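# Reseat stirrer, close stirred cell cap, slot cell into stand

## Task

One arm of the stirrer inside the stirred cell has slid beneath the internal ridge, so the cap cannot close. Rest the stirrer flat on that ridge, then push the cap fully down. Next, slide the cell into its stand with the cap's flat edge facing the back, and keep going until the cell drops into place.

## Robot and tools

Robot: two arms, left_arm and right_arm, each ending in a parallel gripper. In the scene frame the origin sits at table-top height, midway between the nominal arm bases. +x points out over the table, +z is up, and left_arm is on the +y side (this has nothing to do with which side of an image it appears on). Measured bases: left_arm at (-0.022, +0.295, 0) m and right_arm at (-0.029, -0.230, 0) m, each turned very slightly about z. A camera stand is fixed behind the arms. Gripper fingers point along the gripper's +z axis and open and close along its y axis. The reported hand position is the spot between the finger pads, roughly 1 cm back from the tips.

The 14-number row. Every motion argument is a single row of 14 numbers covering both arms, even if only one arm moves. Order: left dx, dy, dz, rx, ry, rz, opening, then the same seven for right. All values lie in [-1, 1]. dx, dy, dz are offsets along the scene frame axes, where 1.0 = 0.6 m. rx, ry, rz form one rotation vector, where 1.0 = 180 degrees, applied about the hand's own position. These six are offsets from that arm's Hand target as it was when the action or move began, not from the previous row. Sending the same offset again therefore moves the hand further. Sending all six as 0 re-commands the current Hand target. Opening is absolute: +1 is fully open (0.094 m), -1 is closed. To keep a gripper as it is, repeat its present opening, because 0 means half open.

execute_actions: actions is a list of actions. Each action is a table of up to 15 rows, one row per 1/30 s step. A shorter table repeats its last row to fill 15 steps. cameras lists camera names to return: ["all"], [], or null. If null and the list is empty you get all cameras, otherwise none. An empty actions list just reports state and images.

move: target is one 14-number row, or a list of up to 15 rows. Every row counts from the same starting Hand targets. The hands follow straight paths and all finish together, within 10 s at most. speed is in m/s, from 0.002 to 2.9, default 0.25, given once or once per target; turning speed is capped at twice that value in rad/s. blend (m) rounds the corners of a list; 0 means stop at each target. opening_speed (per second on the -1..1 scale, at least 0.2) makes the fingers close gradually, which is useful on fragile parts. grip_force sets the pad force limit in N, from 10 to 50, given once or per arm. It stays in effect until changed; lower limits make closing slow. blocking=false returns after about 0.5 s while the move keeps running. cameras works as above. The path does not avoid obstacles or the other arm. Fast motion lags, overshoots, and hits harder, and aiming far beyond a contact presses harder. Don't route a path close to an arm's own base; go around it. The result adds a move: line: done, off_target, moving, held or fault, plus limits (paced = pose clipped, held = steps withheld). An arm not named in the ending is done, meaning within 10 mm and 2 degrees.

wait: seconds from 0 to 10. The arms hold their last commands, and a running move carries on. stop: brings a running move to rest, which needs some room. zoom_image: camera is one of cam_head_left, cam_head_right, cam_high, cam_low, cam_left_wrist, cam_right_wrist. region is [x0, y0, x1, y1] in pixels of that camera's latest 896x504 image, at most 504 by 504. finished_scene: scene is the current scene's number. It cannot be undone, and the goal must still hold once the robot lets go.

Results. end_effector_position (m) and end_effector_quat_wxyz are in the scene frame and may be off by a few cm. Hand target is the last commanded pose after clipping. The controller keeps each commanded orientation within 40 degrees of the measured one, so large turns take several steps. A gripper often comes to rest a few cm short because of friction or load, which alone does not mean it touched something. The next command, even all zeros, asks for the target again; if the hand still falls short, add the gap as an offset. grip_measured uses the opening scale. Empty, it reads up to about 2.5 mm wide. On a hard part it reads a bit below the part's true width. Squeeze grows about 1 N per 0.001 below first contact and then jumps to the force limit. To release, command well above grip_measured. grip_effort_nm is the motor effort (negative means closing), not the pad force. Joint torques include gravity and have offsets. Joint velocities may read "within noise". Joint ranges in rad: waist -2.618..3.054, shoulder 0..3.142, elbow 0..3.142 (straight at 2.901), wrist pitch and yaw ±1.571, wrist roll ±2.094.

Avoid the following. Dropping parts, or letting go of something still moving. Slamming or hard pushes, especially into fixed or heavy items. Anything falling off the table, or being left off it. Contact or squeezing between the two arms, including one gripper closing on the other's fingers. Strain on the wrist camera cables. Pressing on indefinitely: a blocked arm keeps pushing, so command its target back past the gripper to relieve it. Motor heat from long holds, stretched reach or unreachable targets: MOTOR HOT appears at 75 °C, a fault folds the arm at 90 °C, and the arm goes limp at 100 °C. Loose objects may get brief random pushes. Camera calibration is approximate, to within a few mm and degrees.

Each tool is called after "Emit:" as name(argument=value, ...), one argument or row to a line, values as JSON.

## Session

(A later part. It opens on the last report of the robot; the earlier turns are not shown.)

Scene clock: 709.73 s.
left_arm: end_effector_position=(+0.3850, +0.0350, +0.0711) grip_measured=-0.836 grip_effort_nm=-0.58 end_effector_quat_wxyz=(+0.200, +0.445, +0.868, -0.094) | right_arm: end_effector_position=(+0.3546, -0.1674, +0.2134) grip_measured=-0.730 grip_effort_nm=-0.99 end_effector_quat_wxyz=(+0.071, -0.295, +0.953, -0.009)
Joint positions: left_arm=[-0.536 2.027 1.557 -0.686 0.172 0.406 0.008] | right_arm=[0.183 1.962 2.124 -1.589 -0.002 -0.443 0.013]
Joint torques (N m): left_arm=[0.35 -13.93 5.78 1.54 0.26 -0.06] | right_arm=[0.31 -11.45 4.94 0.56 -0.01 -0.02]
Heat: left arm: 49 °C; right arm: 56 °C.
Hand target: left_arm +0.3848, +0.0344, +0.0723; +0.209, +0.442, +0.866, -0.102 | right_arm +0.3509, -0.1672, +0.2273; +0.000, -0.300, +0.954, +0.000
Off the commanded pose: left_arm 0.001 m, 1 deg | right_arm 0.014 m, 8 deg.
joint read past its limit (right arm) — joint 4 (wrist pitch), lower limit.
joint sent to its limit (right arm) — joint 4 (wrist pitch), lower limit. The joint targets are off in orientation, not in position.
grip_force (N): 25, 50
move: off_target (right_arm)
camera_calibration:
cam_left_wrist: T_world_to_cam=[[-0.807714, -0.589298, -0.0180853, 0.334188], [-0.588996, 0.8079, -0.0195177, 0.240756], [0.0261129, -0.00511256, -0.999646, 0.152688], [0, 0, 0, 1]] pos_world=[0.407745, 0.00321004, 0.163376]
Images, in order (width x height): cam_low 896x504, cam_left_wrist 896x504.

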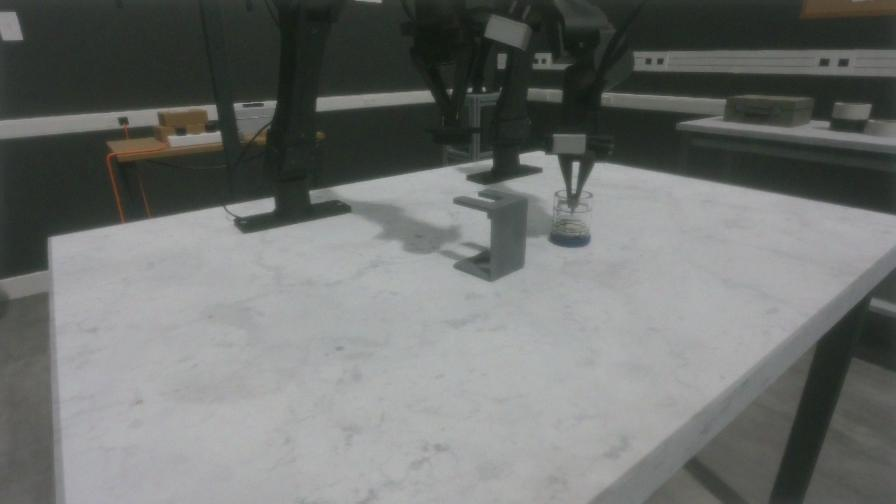

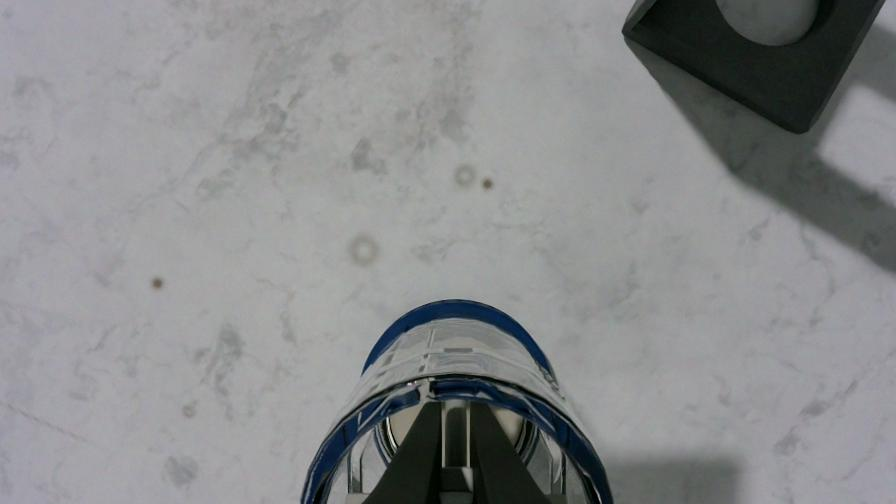

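Emit:
move(
  target=[0.0,0,0.055,0,0,0,-0.95,0,0,0,0,0,0,-0.88],
  speed=0.03,
  cameras=["cam_low","cam_left_wrist"],
)

Emit:
zoom_image(
  camera="cam_low",
  region=[510, 110, 640, 250],
)

Emit:
zoom_image(
  camera="cam_left_wrist",
  region=[320, 254, 600, 504],
)

Scene clock: 716.70 s.
left_arm: end_effector_position=(+0.3790, +0.0383, +0.0786) grip_measured=-0.836 grip_effort_nm=-0.58 end_effector_quat_wxyz=(+0.182, +0.446, +0.872, -0.094) | right_arm: end_effector_position=(+0.3546, -0.1674, +0.2134) grip_measured=-0.730 grip_effort_nm=-0.99 end_effector_quat_wxyz=(+0.071, -0.295, +0.953, -0.009)
Joint positions: left_arm=[-0.536 2.025 1.599 -0.769 0.173 0.406 0.008] | right_arm=[0.183 1.962 2.124 -1.589 -0.002 -0.443 0.013]
Joint torques (N m): left_arm=[0.43 -16.1 10.55 1.03 0.26 -0.07] | right_arm=[0.28 -11.52 4.82 0.57 0.03 -0.04]
Heat: left arm: 48 °C; right arm: 56 °C.
Hand target: left_arm +0.3847, +0.0345, +0.1053; +0.209, +0.442, +0.866, -0.102 | right_arm +0.3509, -0.1672, +0.2273; +0.000, -0.300, +0.954, +0.000
Off the commanded pose: left_arm 0.028 m, 3 deg | right_arm 0.014 m, 8 deg.
joint read past its limit (right arm) — joint 4 (wrist pitch), lower limit.
joint sent to its limit (right arm) — joint 4 (wrist pitch), lower limit. The joint targets are off in orientation, not in position.
grip_force (N): 25, 50
move: off_target (left_arm, right_arm)
camera_calibration:
cam_left_wrist: T_world_to_cam=[[-0.808111, -0.589027, -0.00173744, 0.330156], [-0.588983, 0.808007, 0.0149325, 0.231977], [-0.00739179, 0.0130904, -0.999887, 0.172336], [0, 0, 0, 1]] pos_world=[0.404707, 0.00477619, 0.169426]
Images, in order (width x height): cam_low 896x504, cam_left_wrist 896x504.

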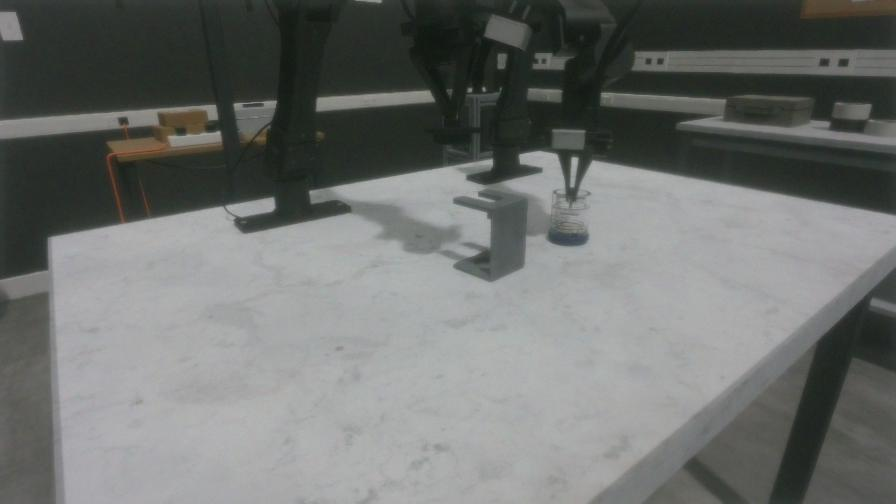

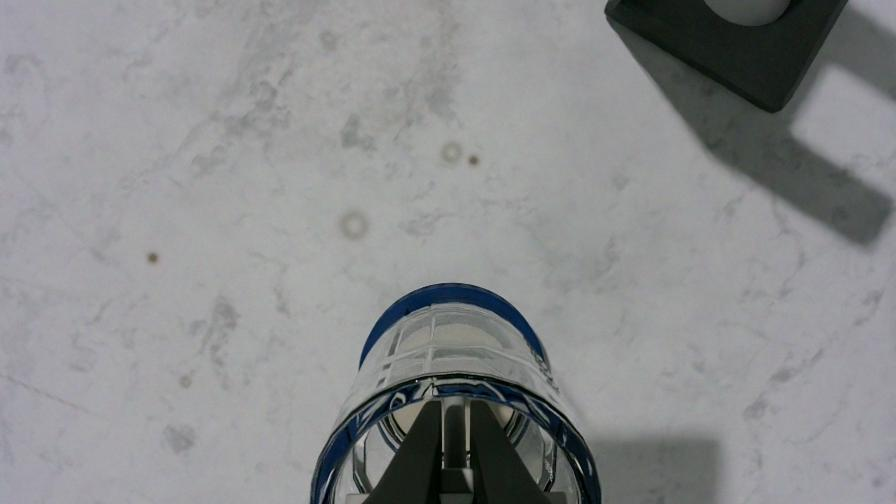

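Scaled by 3.600 from the camera's 896x504 image, which has a finer 1280x720 frame.

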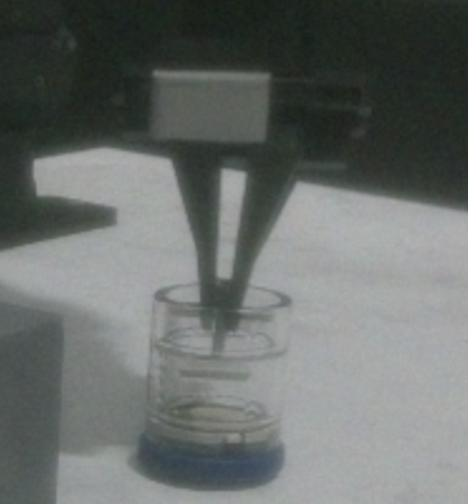

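Scaled by 1.800 from the camera's 896x504 image, which has a finer 1280x720 frame.

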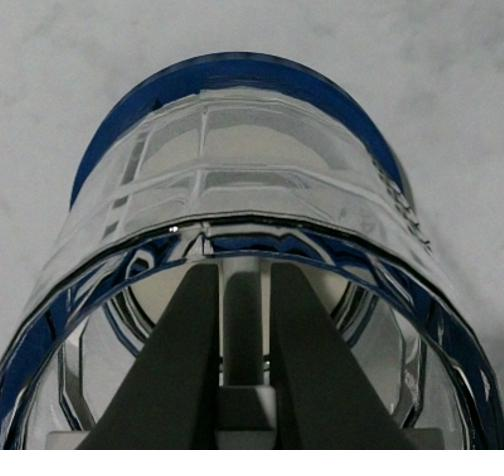

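Emit:
move(
  target=[
    [0,0,-0.06,0,0,0,-0.95,0,0,0,0,0,0,-0.88],
    [0.012,-0.016,-0.05,0,0,0,-0.95,0,0,0,0,0,0,-0.88],
    [0.03,-0.03,0.0,0,0,0,-0.95,0,0,0,0,0,0,-0.88],
  ],
  speed=0.03,
  cameras=["cam_low","cam_left_wrist"],
)

Emit:
zoom_image(
  camera="cam_low",
  region=[510, 110, 640, 250],
)

Emit:
zoom_image(
  camera="cam_left_wrist",
  region=[320, 254, 600, 504],
)

Scene clock: 753.37 s.
left_arm: end_effector_position=(+0.3999, +0.0225, +0.1099) grip_measured=-0.836 grip_effort_nm=-0.58 end_effector_quat_wxyz=(+0.213, +0.442, +0.866, -0.100) | right_arm: end_effector_position=(+0.3546, -0.1674, +0.2134) grip_measured=-0.730 grip_effort_nm=-0.99 end_effector_quat_wxyz=(+0.071, -0.295, +0.953, -0.009)
Joint positions: left_arm=[-0.541 2.057 1.744 -0.815 0.179 0.392 0.008] | right_arm=[0.183 1.962 2.124 -1.589 -0.002 -0.443 0.013]
Joint torques (N m): left_arm=[-0.77 -10.59 10.91 1.16 0.12 -0.09] | right_arm=[0.34 -11.67 4.82 0.54 0.03 -0.04]
Heat: left arm: 51 °C; right arm: 56 °C.
Hand target: left_arm +0.4027, +0.0163, +0.1053; +0.209, +0.442, +0.866, -0.102 | right_arm +0.3509, -0.1672, +0.2273; +0.000, -0.300, +0.954, +0.000
Off the commanded pose: left_arm 0.008 m, 1 deg | right_arm 0.014 m, 8 deg.
joint read past its limit (right arm) — joint 4 (wrist pitch), lower limit.
joint sent to its limit (right arm) — joint 4 (wrist pitch), lower limit. The joint targets are off in orientation, not in position.
grip_force (N): 25, 50
move: off_target (right_arm)
camera_calibration:
cam_left_wrist: T_world_to_cam=[[-0.804631, -0.593509, -0.0177606, 0.338275], [-0.592213, 0.804324, -0.0484472, 0.264902], [0.0430391, -0.0284641, -0.998668, 0.18471], [0, 0, 0, 1]] pos_world=[0.421115, -0.00703968, 0.203306]
Images, in order (width x height): cam_low 896x504, cam_left_wrist 896x504.

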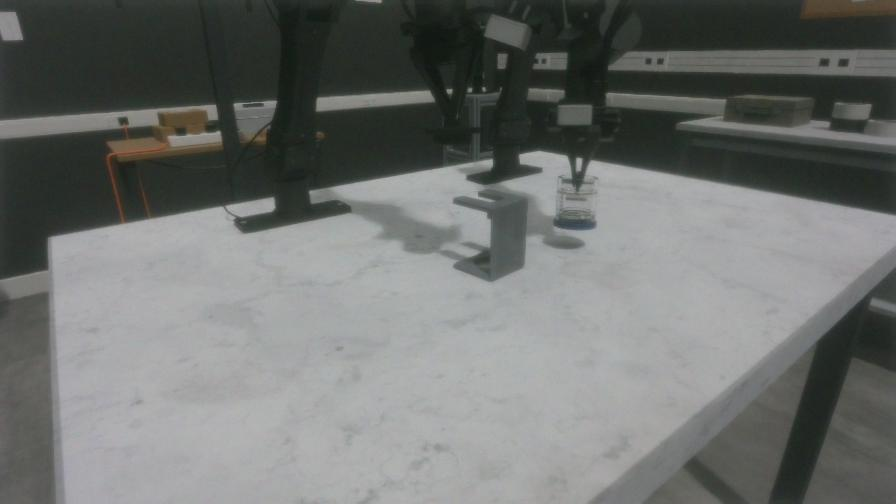

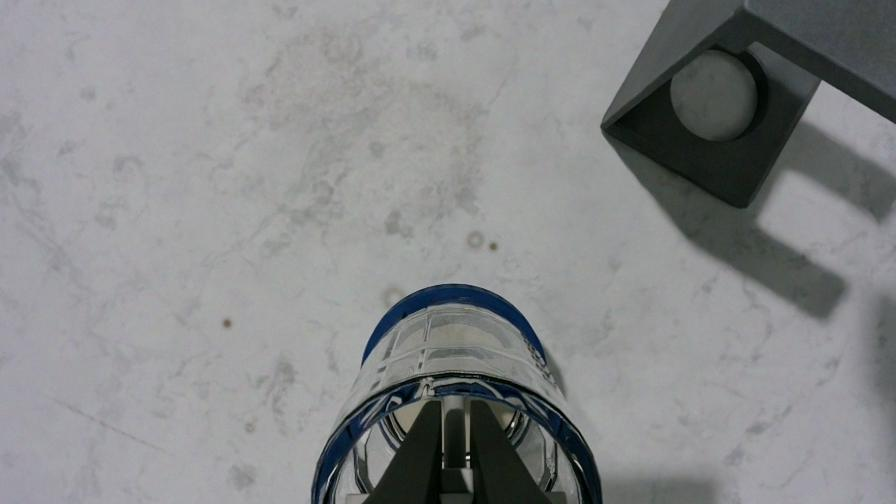

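Scaled by 3.600 from the camera's 896x504 image, which has a finer 1280x720 frame.

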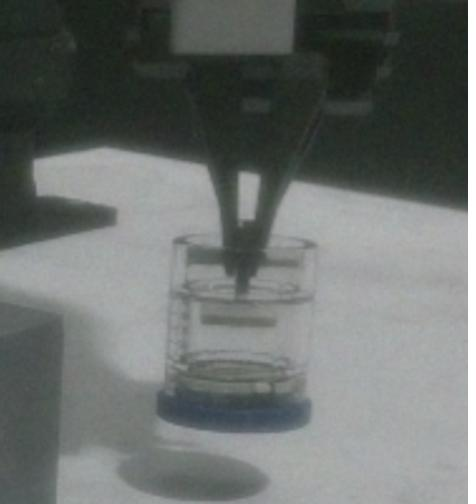

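Scaled by 1.800 from the camera's 896x504 image, which has a finer 1280x720 frame.

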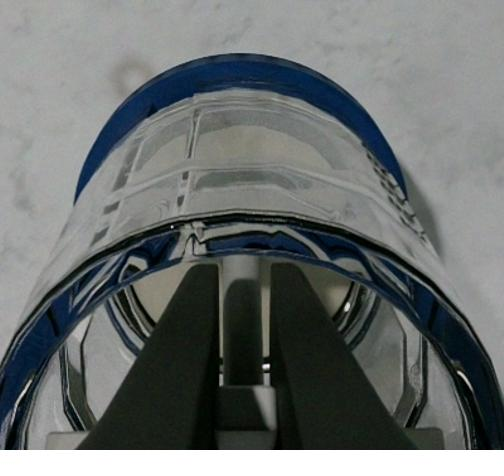

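Emit:
move(
  target=[-0.01,0.01,-0.058,0,0,0,-0.95,0,0,0,0,0,0,-0.88],
  speed=0.05,
  cameras=["cam_low","cam_high"],
)

Emit:
zoom_image(
  camera="cam_low",
  region=[510, 110, 640, 250],
)

Emit:
zoom_image(
  camera="cam_high",
  region=[360, 130, 480, 260],
)

Scene clock: 784.83 s.
left_arm: end_effector_position=(+0.3978, +0.0236, +0.0820) grip_measured=-0.836 grip_effort_nm=-0.58 end_effector_quat_wxyz=(+0.216, +0.442, +0.865, -0.100) | right_arm: end_effector_position=(+0.3546, -0.1674, +0.2134) grip_measured=-0.730 grip_effort_nm=-0.99 end_effector_quat_wxyz=(+0.071, -0.295, +0.953, -0.009)
Joint positions: left_arm=[-0.541 2.057 1.629 -0.695 0.179 0.392 0.008] | right_arm=[0.183 1.962 2.124 -1.589 -0.002 -0.443 0.013]
Joint torques (N m): left_arm=[-0.2 -11.49 6.9 1.46 0.13 -0.02] | right_arm=[0.27 -11.45 5.04 0.55 0.03 -0.05]
Heat: left arm: 49 °C; right arm: 56 °C.
Hand target: left_arm +0.3967, +0.0223, +0.0705; +0.209, +0.442, +0.866, -0.102 | right_arm +0.3509, -0.1672, +0.2273; +0.000, -0.300, +0.954, +0.000
Off the commanded pose: left_arm 0.012 m, 1 deg | right_arm 0.014 m, 8 deg.
joint read past its limit (right arm) — joint 4 (wrist pitch), lower limit.
joint sent to its limit (right arm) — joint 4 (wrist pitch), lower limit. The joint targets are off in orientation, not in position.
grip_force (N): 25, 50
move: off_target (left_arm, right_arm)
Images, in order (width x height): cam_high 896x504, cam_low 896x504.

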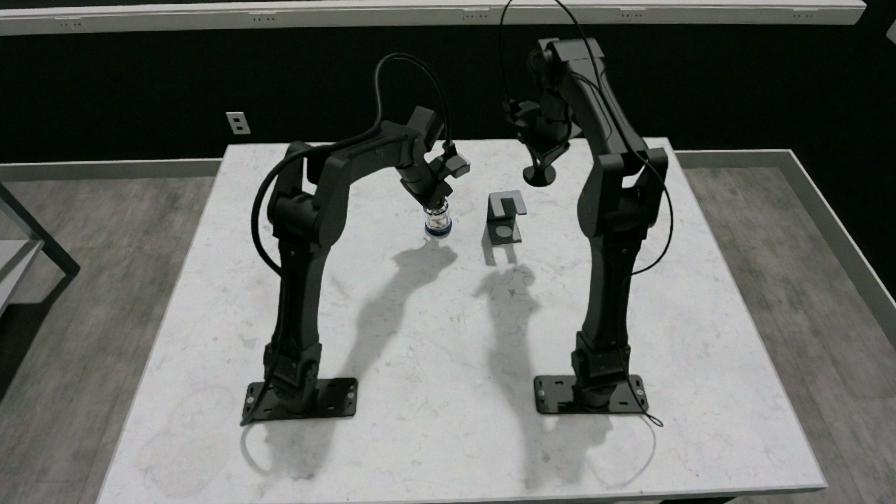

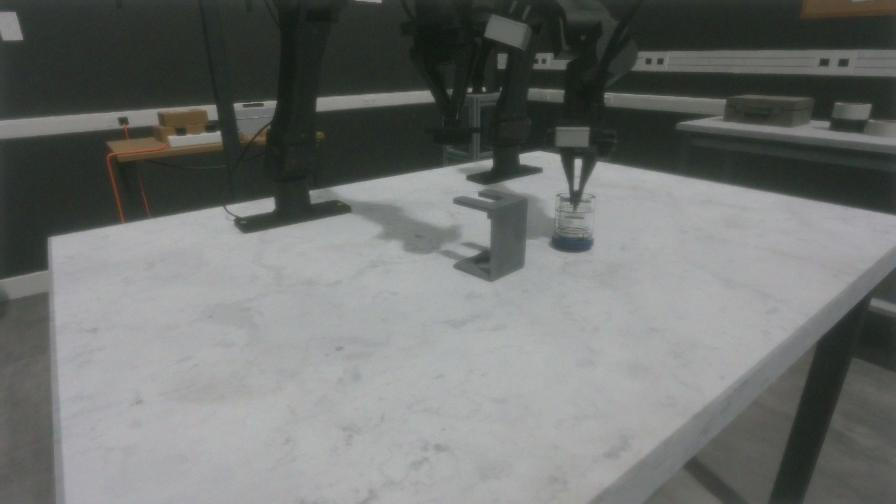

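Scaled by 3.600 from the camera's 896x504 image, which has a finer 1280x720 frame.

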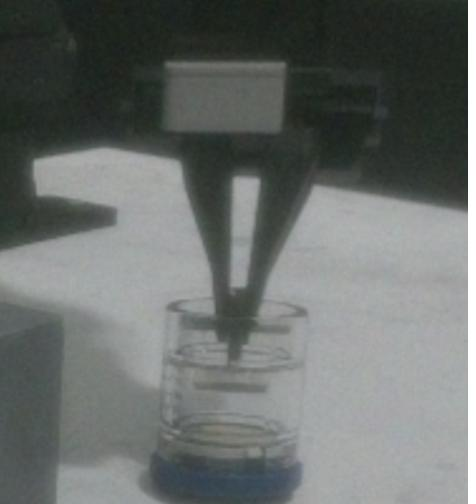

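Scaled by 3.877 from the camera's 896x504 image, which has a finer 1280x720 frame.

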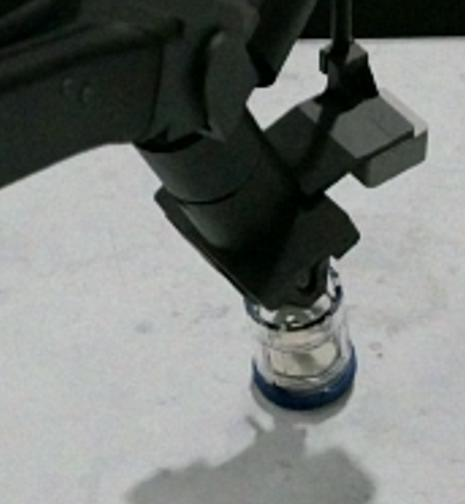

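Emit:
move(
  target=[
    [0,0,-0.006,0,0,0,-0.95,-0.15,0.1,0.0,0.1,-0.14,0,-0.88],
    [0,0,-0.006,0,0,0,-0.95,-0.13,0.18,-0.1,0.2087,-0.2877,0.01,-0.88],
    [0,0,-0.006,0,0,0,-0.95,-0.1,0.212,-0.22,0.2087,-0.2877,0.01,-0.88],
  ],
  speed=0.2,
  blend=0.03,
  cameras=["cam_low","cam_high","cam_right_wrist"],
)

Scene clock: 807.27 s.
left_arm: end_effector_position=(+0.3988, +0.0230, +0.0809) grip_measured=-0.836 grip_effort_nm=-0.58 end_effector_quat_wxyz=(+0.219, +0.442, +0.864, -0.101) | right_arm: end_effector_position=(+0.2890, -0.0431, +0.0894) grip_measured=-0.730 grip_effort_nm=-0.99 end_effector_quat_wxyz=(+0.489, -0.271, +0.812, +0.165)
Joint positions: left_arm=[-0.541 2.057 1.622 -0.681 0.179 0.392 0.008] | right_arm=[0.463 1.349 0.374 0.48 -0.185 -0.095 0.013]
Joint torques (N m): left_arm=[-0.25 -11.29 6.67 1.44 0.14 -0.03] | right_arm=[0.85 -3.49 5.45 2 0 0.09]
Heat: left arm: 48 °C; right arm: 55 °C.
Hand target: left_arm +0.3967, +0.0223, +0.0669; +0.209, +0.442, +0.866, -0.102 | right_arm +0.2909, -0.0400, +0.0953; +0.502, -0.269, +0.805, +0.168
Off the commanded pose: left_arm 0.014 m, 1 deg | right_arm 0.007 m, 2 deg.
grip_force (N): 25, 50
move: off_target (left_arm)
camera_calibration:
cam_right_wrist: T_world_to_cam=[[0.600984, -0.799105, 0.0158112, -0.210965], [-0.635011, -0.4894, -0.597703, 0.25321], [0.485365, 0.34917, -0.801562, 0.0360124], [0, 0, 0, 1]] pos_world=[0.270099, -0.0572372, 0.183546]
Images, in order (width x height): cam_high 896x504, cam_low 896x504, cam_right_wrist 896x504.

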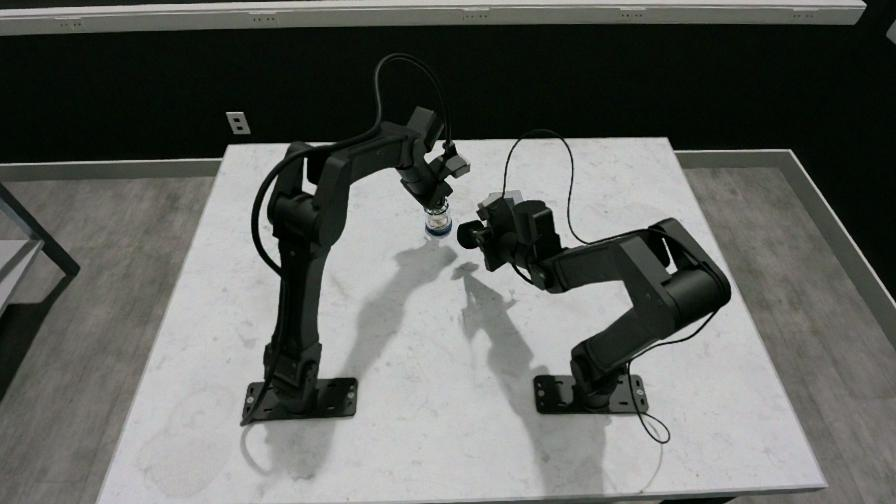

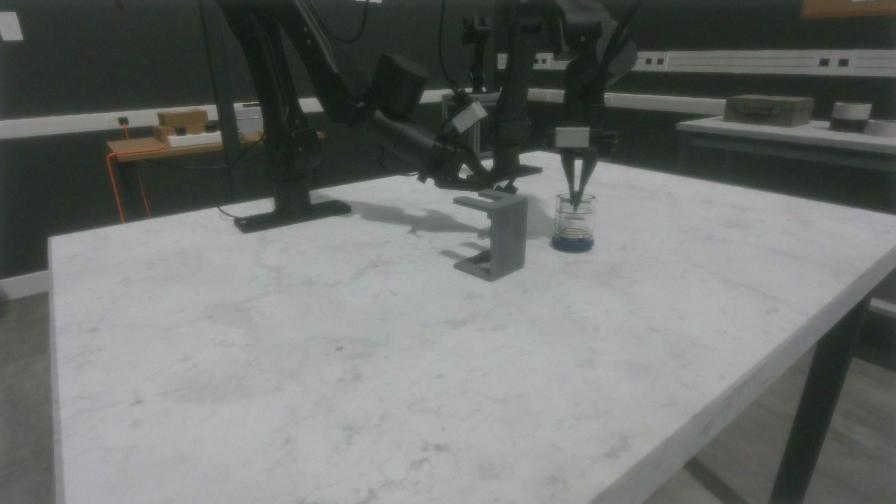

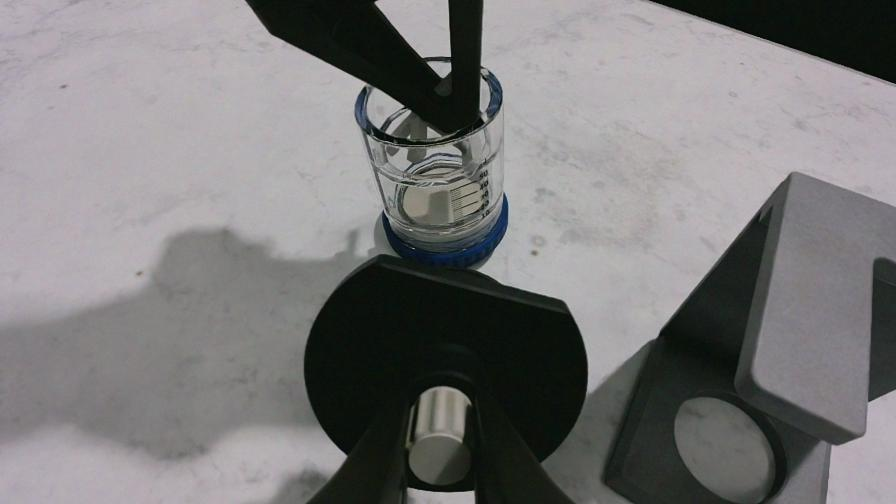

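Emit:
zoom_image(
  camera="cam_right_wrist",
  region=[330, 30, 550, 290],
)

Scaled by 1.938 from the camera's 896x504 image, which has a finer 1280x720 frame.

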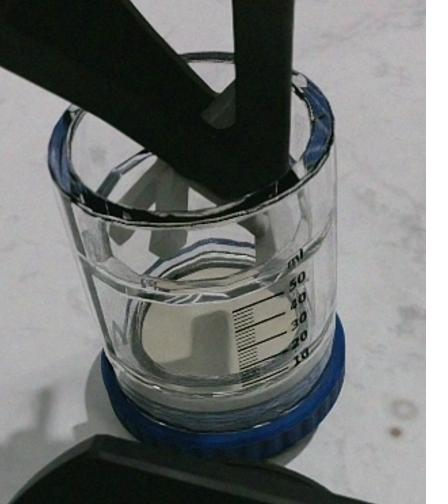

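Emit:
zoom_image(
  camera="cam_right_wrist",
  region=[350, 80, 510, 200],
)

Scaled by 3.150 from the camera's 896x504 image, which has a finer 1280x720 frame.

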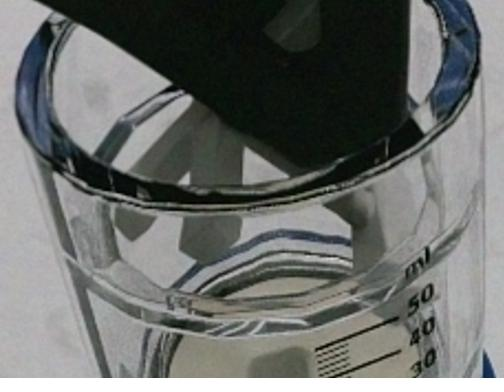

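Emit:
move(
  target=[0.006,-0.008,0.0,0.06,0.045,0,-0.95,0,0,0,0,0,0,-0.88],
  speed=0.04,
  cameras=["cam_right_wrist"],
)

Emit:
zoom_image(
  camera="cam_right_wrist",
  region=[330, 30, 550, 290],
)

Scene clock: 845.23 s.
left_arm: end_effector_position=(+0.4001, +0.0203, +0.0758) grip_measured=-0.836 grip_effort_nm=-0.58 end_effector_quat_wxyz=(+0.116, +0.452, +0.883, -0.053) | right_arm: end_effector_position=(+0.2891, -0.0430, +0.0897) grip_measured=-0.730 grip_effort_nm=-0.99 end_effector_quat_wxyz=(+0.490, -0.271, +0.812, +0.165)
Joint positions: left_arm=[-0.576 2.277 2.032 -1.085 0.088 0.389 0.008] | right_arm=[0.463 1.349 0.374 0.481 -0.185 -0.095 0.013]
Joint torques (N m): left_arm=[-0.66 -11.89 10.36 0.69 0.01 -0.1] | right_arm=[0.75 -3.4 5.3 2.03 0.03 0.06]
Heat: left arm: 48 °C; right arm: 47 °C.
Hand target: left_arm +0.4003, +0.0175, +0.0669; +0.105, +0.451, +0.885, -0.051 | right_arm +0.2910, -0.0400, +0.0953; +0.502, -0.269, +0.805, +0.168
Off the commanded pose: left_arm 0.009 m, 1 deg | right_arm 0.007 m, 2 deg.
grip_force (N): 25, 50
move: done
camera_calibration:
cam_right_wrist: T_world_to_cam=[[0.600975, -0.799106, 0.0160965, -0.210939], [-0.634365, -0.489138, -0.598603, 0.253383], [0.48622, 0.349534, -0.800884, 0.0358037], [0, 0, 0, 1]] pos_world=[0.270098, -0.0571375, 0.183746]
Images, in order (width x height): cam_right_wrist 896x504.

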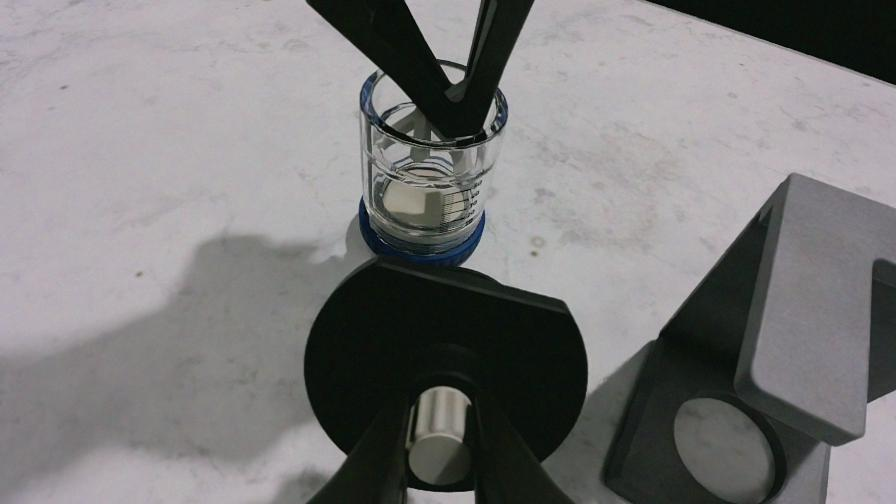

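Scaled by 1.938 from the camera's 896x504 image, which has a finer 1280x720 frame.

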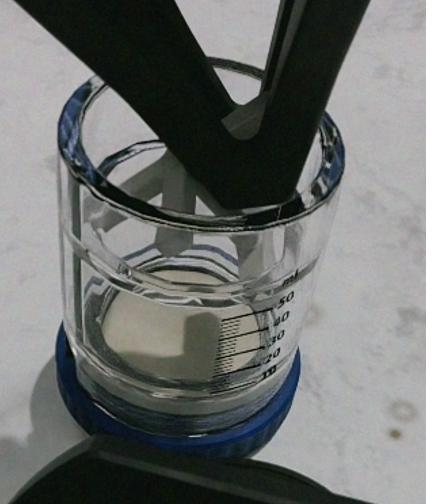

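Emit:
zoom_image(
  camera="cam_right_wrist",
  region=[355, 80, 515, 200],
)

Scaled by 3.150 from the camera's 896x504 image, which has a finer 1280x720 frame.

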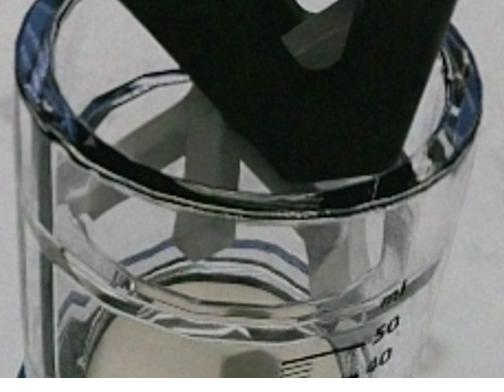

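Emit:
move(
  target=[-0.006,0.008,0.012,0,0,0,-0.95,0,0,0,0,0,0,-0.88],
  speed=0.04,
  cameras=["cam_right_wrist"],
)

Emit:
zoom_image(
  camera="cam_right_wrist",
  region=[330, 30, 550, 290],
)

Scene clock: 858.93 s.
left_arm: end_effector_position=(+0.3990, +0.0210, +0.0755) grip_measured=-0.836 grip_effort_nm=-0.58 end_effector_quat_wxyz=(+0.114, +0.452, +0.883, -0.053) | right_arm: end_effector_position=(+0.2891, -0.0430, +0.0897) grip_measured=-0.730 grip_effort_nm=-0.99 end_effector_quat_wxyz=(+0.490, -0.271, +0.812, +0.165)
Joint positions: left_arm=[-0.576 2.277 2.032 -1.091 0.088 0.389 0.008] | right_arm=[0.463 1.349 0.374 0.481 -0.185 -0.095 0.013]
Joint torques (N m): left_arm=[-0.21 -14.09 8.9 0.62 0.02 -0.03] | right_arm=[0.72 -3.52 5.37 1.99 0.02 0.11]
Heat: left arm: 49 °C; right arm: 46 °C.
Hand target: left_arm +0.3967, +0.0223, +0.0741; +0.105, +0.452, +0.885, -0.051 | right_arm +0.2910, -0.0400, +0.0953; +0.502, -0.269, +0.805, +0.168
Off the commanded pose: left_arm 0.003 m, 1 deg | right_arm 0.007 m, 2 deg.
grip_force (N): 25, 50
move: done
camera_calibration:
cam_right_wrist: T_world_to_cam=[[0.600975, -0.799106, 0.0160965, -0.210939], [-0.634365, -0.489138, -0.598603, 0.253383], [0.48622, 0.349534, -0.800884, 0.0358037], [0, 0, 0, 1]] pos_world=[0.270098, -0.0571375, 0.183746]
Images, in order (width x height): cam_right_wrist 896x504.

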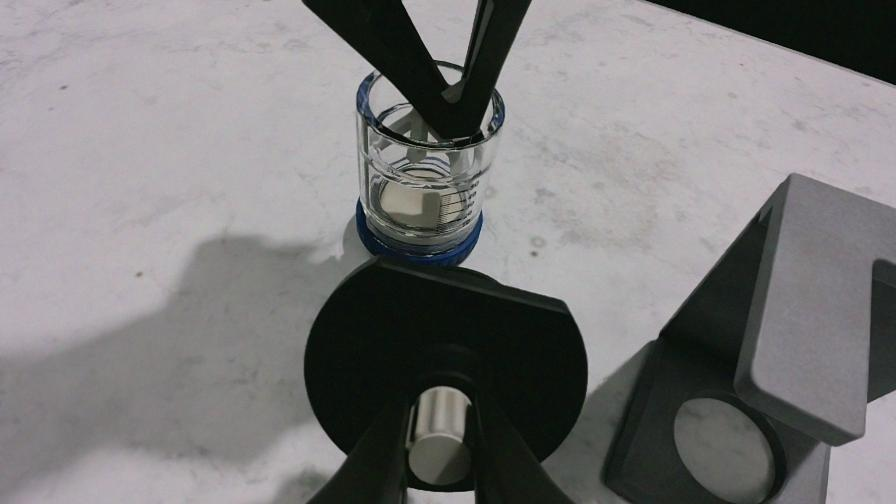

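Scaled by 1.938 from the camera's 896x504 image, which has a finer 1280x720 frame.

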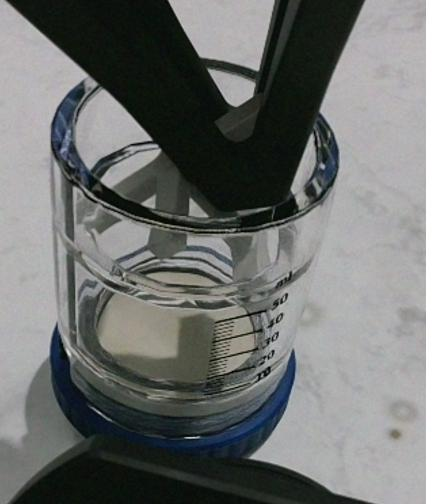

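Emit:
move(
  target=[-0.002,0.003,0.0,0,0,0,-0.72,0,0,0,0,0,0,-0.88],
  grip_force=[50,50],
  opening_speed=0.4,
  speed=0.04,
  cameras=["cam_right_wrist"],
)

Emit:
zoom_image(
  camera="cam_right_wrist",
  region=[355, 80, 515, 200],
)

Emit:
move(
  target=[0,0,0.075,0,0,0,-0.72,0,0,0,0,0,0,-0.88],
  speed=0.06,
  cameras=["cam_right_wrist","cam_left_wrist"],
)

Emit:
zoom_image(
  camera="cam_right_wrist",
  region=[330, 30, 550, 290],
)

Scene clock: 872.20 s.
left_arm: end_effector_position=(+0.3984, +0.0217, +0.0752) grip_measured=-0.722 grip_effort_nm=0.08 end_effector_quat_wxyz=(+0.112, +0.452, +0.883, -0.052) | right_arm: end_effector_position=(+0.2891, -0.0430, +0.0897) grip_measured=-0.730 grip_effort_nm=-0.99 end_effector_quat_wxyz=(+0.490, -0.271, +0.812, +0.165)
Joint positions: left_arm=[-0.576 2.277 2.032 -1.095 0.087 0.389 0.013] | right_arm=[0.463 1.349 0.374 0.481 -0.185 -0.095 0.013]
Joint torques (N m): left_arm=[0.08 -14.84 7.41 0.73 0.03 -0.01] | right_arm=[0.77 -3.43 5.53 1.99 0 0.07]
Heat: left arm: 51 °C; right arm: 45 °C.
Hand target: left_arm +0.3955, +0.0241, +0.0742; +0.105, +0.452, +0.885, -0.051 | right_arm +0.2910, -0.0400, +0.0953; +0.502, -0.269, +0.805, +0.168
Off the commanded pose: left_arm 0.004 m, 1 deg | right_arm 0.007 m, 2 deg.
move: done
camera_calibration:
cam_right_wrist: T_world_to_cam=[[0.600975, -0.799106, 0.0160965, -0.210939], [-0.634365, -0.489138, -0.598603, 0.253383], [0.48622, 0.349534, -0.800884, 0.0358037], [0, 0, 0, 1]] pos_world=[0.270098, -0.0571375, 0.183746]
Images, in order (width x height): cam_right_wrist 896x504.

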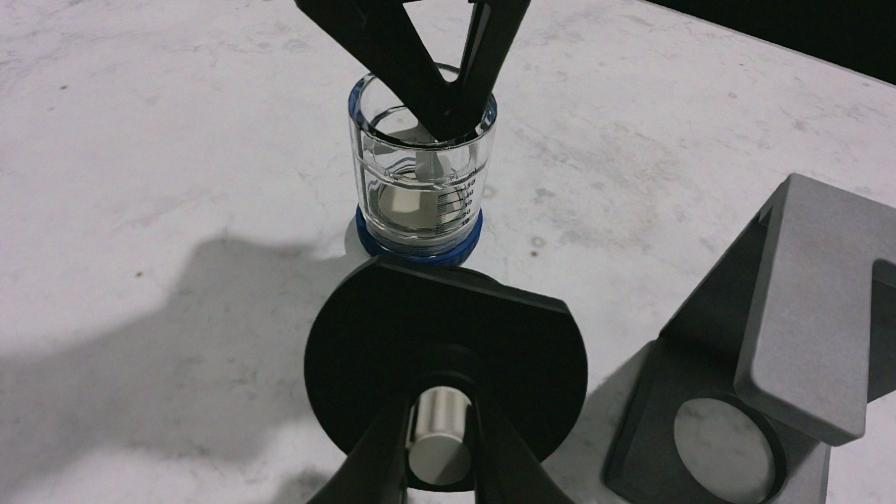

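Scaled by 3.150 from the camera's 896x504 image, which has a finer 1280x720 frame.

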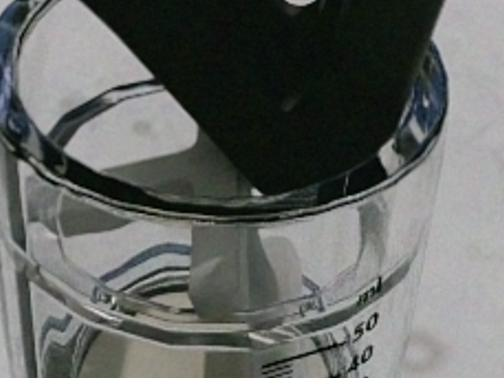

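Scene clock: 873.67 s.
left_arm: end_effector_position=(+0.3958, +0.0233, +0.1237) grip_measured=-0.722 grip_effort_nm=0.08 end_effector_quat_wxyz=(+0.115, +0.452, +0.883, -0.052) | right_arm: end_effector_position=(+0.2891, -0.0430, +0.0897) grip_measured=-0.730 grip_effort_nm=-0.99 end_effector_quat_wxyz=(+0.490, -0.271, +0.812, +0.165)
Joint positions: left_arm=[-0.576 2.277 2.224 -1.281 0.086 0.389 0.013] | right_arm=[0.463 1.349 0.374 0.481 -0.185 -0.095 0.013]
Joint torques (N m): left_arm=[0.03 -12.9 9.5 0.67 0.05 -0.02] | right_arm=[0.72 -3.55 5.44 1.99 0.05 0.1]
Heat: left arm: 51 °C; right arm: 45 °C.
Hand target: left_arm +0.3955, +0.0241, +0.1192; +0.105, +0.451, +0.885, -0.051 | right_arm +0.2910, -0.0400, +0.0953; +0.502, -0.269, +0.805, +0.168
Off the commanded pose: left_arm 0.005 m, 1 deg | right_arm 0.007 m, 2 deg.
move: done
camera_calibration:
cam_left_wrist: T_world_to_cam=[[-0.807923, -0.589076, -0.0158126, 0.336753], [-0.582409, 0.794117, 0.173718, 0.231371], [-0.089776, 0.14956, -0.984668, 0.245368], [0, 0, 0, 1]] pos_world=[0.428852, -0.02206, 0.206737]
cam_right_wrist: T_world_to_cam=[[0.600975, -0.799106, 0.0160965, -0.210939], [-0.634365, -0.489138, -0.598603, 0.253383], [0.48622, 0.349534, -0.800884, 0.0358037], [0, 0, 0, 1]] pos_world=[0.270098, -0.0571375, 0.183746]
Images, in order (width x height): cam_left_wrist 896x504, cam_right_wrist 896x504.

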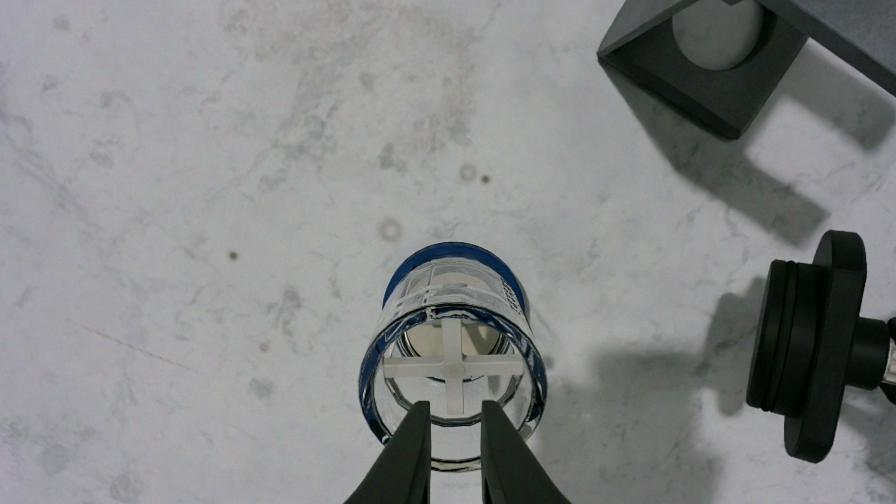

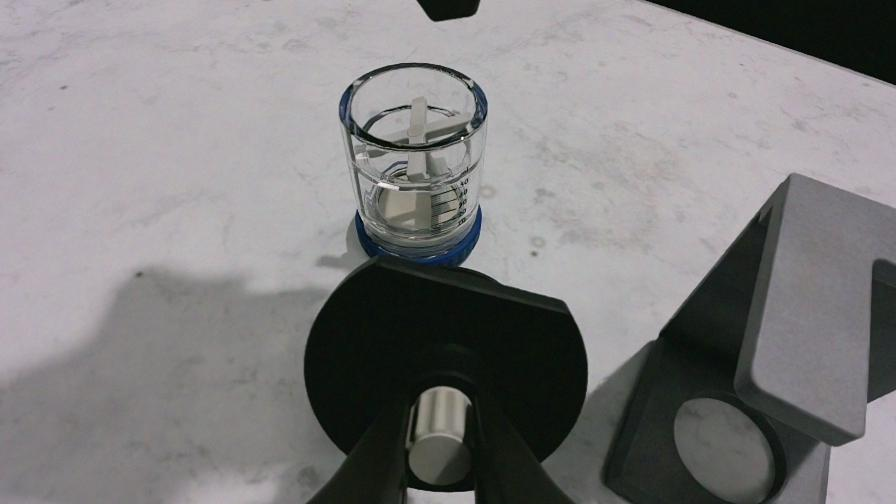

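Scaled by 1.938 from the camera's 896x504 image, which has a finer 1280x720 frame.

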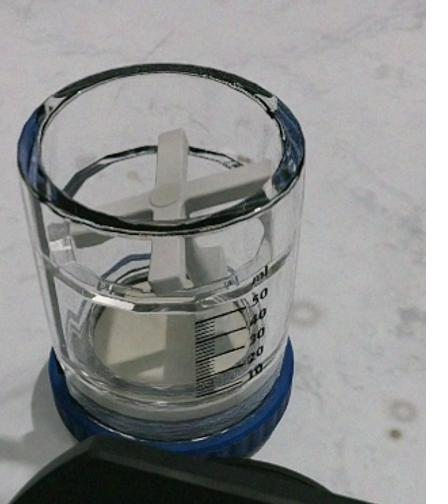

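Emit:
move(
  target=[-0.021,0.026,-0.02,0,0,0,-0.7,0,0,0,0,0,0,-0.88],
  speed=0.06,
  cameras=["cam_right_wrist","cam_left_wrist"],
)

Emit:
zoom_image(
  camera="cam_right_wrist",
  region=[330, 30, 550, 290],
)

Scene clock: 893.73 s.
left_arm: end_effector_position=(+0.3837, +0.0370, +0.0950) grip_measured=-0.702 grip_effort_nm=0.07 end_effector_quat_wxyz=(+0.092, +0.449, +0.887, -0.050) | right_arm: end_effector_position=(+0.2891, -0.0430, +0.0897) grip_measured=-0.730 grip_effort_nm=-0.99 end_effector_quat_wxyz=(+0.490, -0.271, +0.812, +0.165)
Joint positions: left_arm=[-0.565 2.225 2.033 -1.187 0.086 0.393 0.014] | right_arm=[0.463 1.349 0.374 0.481 -0.185 -0.095 0.013]
Joint torques (N m): left_arm=[0.54 -17.43 6.2 0.8 0.08 0.13] | right_arm=[0.75 -3.59 5.48 2 0.01 0.11]
Heat: left arm: 52 °C; right arm: 44 °C.
Hand target: left_arm +0.3830, +0.0398, +0.1071; +0.105, +0.451, +0.885, -0.051 | right_arm +0.2910, -0.0400, +0.0953; +0.502, -0.269, +0.805, +0.168
Off the commanded pose: left_arm 0.013 m, 1 deg | right_arm 0.007 m, 2 deg.
move: off_target (left_arm)
camera_calibration:
cam_left_wrist: T_world_to_cam=[[-0.804058, -0.594551, 0.000772709, 0.331606], [-0.580535, 0.785381, 0.214838, 0.214176], [-0.128339, 0.172294, -0.976649, 0.227138], [0, 0, 0, 1]] pos_world=[0.420118, -0.0101879, 0.175564]
cam_right_wrist: T_world_to_cam=[[0.600975, -0.799106, 0.0160965, -0.210939], [-0.634365, -0.489138, -0.598603, 0.253383], [0.48622, 0.349534, -0.800884, 0.0358037], [0, 0, 0, 1]] pos_world=[0.270098, -0.0571375, 0.183746]
Images, in order (width x height): cam_left_wrist 896x504, cam_right_wrist 896x504.

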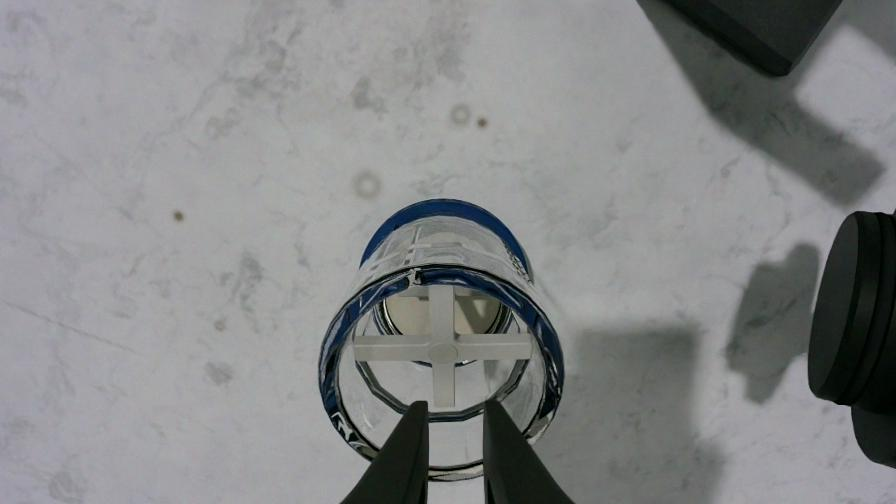

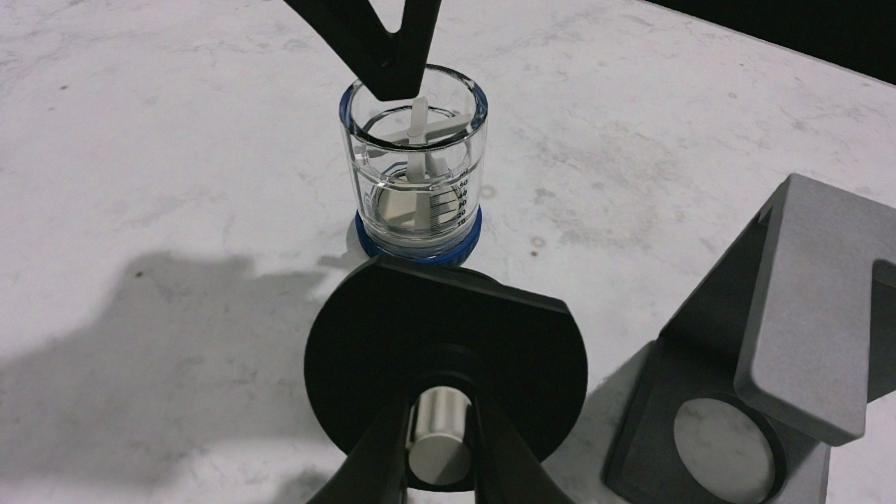

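Scaled by 1.938 from the camera's 896x504 image, which has a finer 1280x720 frame.

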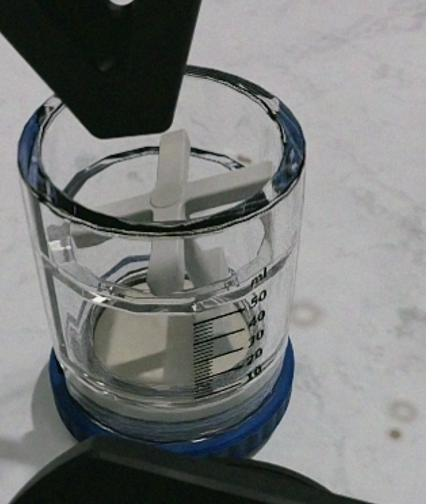

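Emit:
move(
  target=[-0.001,0.007,0.0,0.035,0.026,0,-0.7,0,0,0,0,0,0,-0.88],
  speed=0.06,
  cameras=["cam_right_wrist","cam_left_wrist"],
)

Emit:
zoom_image(
  camera="cam_right_wrist",
  region=[330, 30, 550, 290],
)

Scene clock: 905.47 s.
left_arm: end_effector_position=(+0.3842, +0.0462, +0.1206) grip_measured=-0.702 grip_effort_nm=0.08 end_effector_quat_wxyz=(+0.063, +0.448, +0.891, -0.025) | right_arm: end_effector_position=(+0.2891, -0.0430, +0.0897) grip_measured=-0.730 grip_effort_nm=-0.99 end_effector_quat_wxyz=(+0.490, -0.271, +0.812, +0.165)
Joint positions: left_arm=[-0.565 2.308 2.286 -1.42 0.041 0.393 0.014] | right_arm=[0.463 1.349 0.374 0.481 -0.185 -0.095 0.013]
Joint torques (N m): left_arm=[-0.83 -11.17 9.32 0.43 -0.06 0.05] | right_arm=[0.7 -3.4 5.52 2.01 0.02 0.09]
Heat: left arm: 53 °C; right arm: 43 °C.
Hand target: left_arm +0.3823, +0.0440, +0.1071; +0.043, +0.454, +0.890, -0.021 | right_arm +0.2909, -0.0400, +0.0953; +0.502, -0.269, +0.805, +0.168
Off the commanded pose: left_arm 0.014 m, 2 deg | right_arm 0.007 m, 2 deg.
move: off_target (left_arm)
camera_calibration:
cam_left_wrist: T_world_to_cam=[[-0.799908, -0.599879, -0.0171082, 0.338389], [-0.578624, 0.763376, 0.287145, 0.193307], [-0.159192, 0.239589, -0.957734, 0.257152], [0, 0, 0, 1]] pos_world=[0.423469, -0.00618362, 0.196566]
cam_right_wrist: T_world_to_cam=[[0.600975, -0.799106, 0.0160965, -0.210939], [-0.634365, -0.489138, -0.598603, 0.253383], [0.48622, 0.349534, -0.800884, 0.0358037], [0, 0, 0, 1]] pos_world=[0.270098, -0.0571375, 0.183746]
Images, in order (width x height): cam_left_wrist 896x504, cam_right_wrist 896x504.

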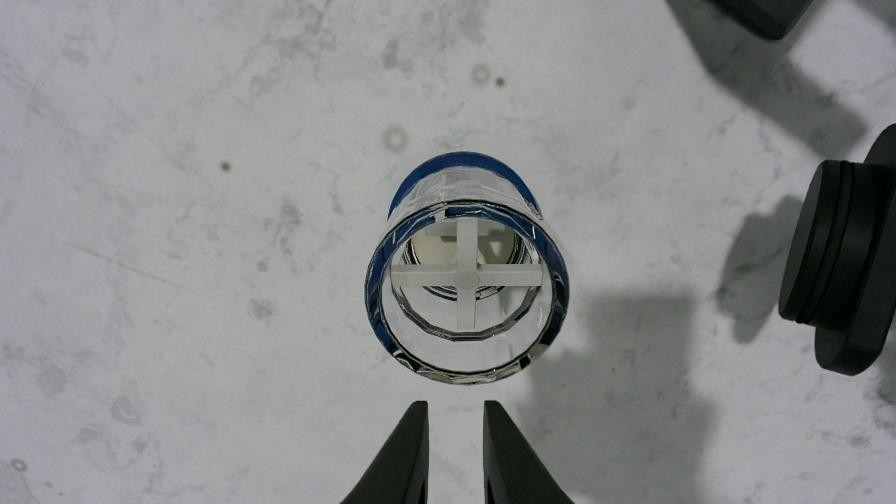

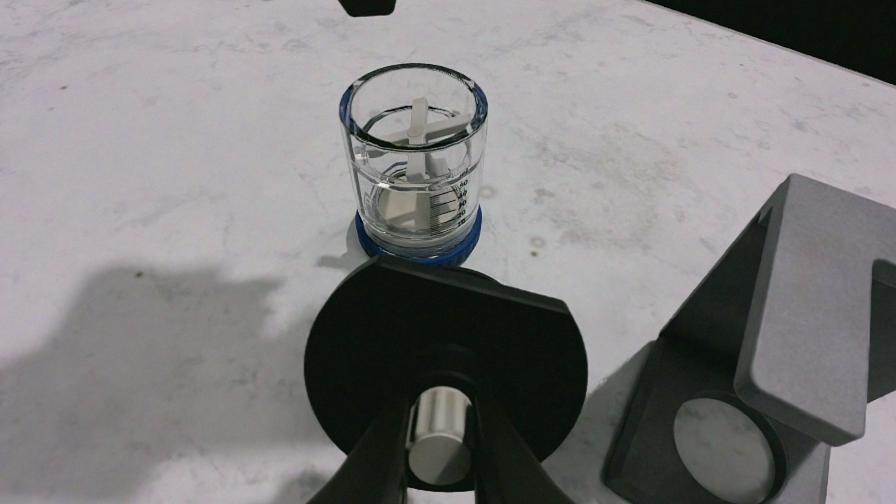

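Scaled by 1.938 from the camera's 896x504 image, which has a finer 1280x720 frame.

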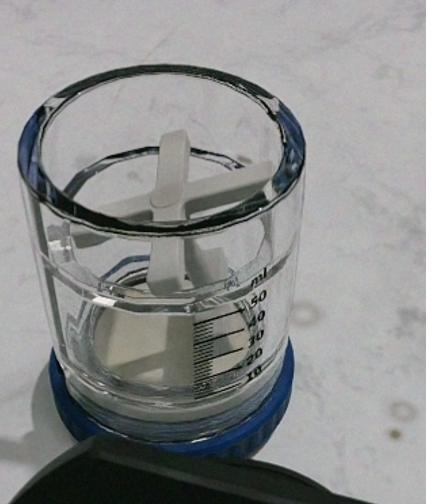

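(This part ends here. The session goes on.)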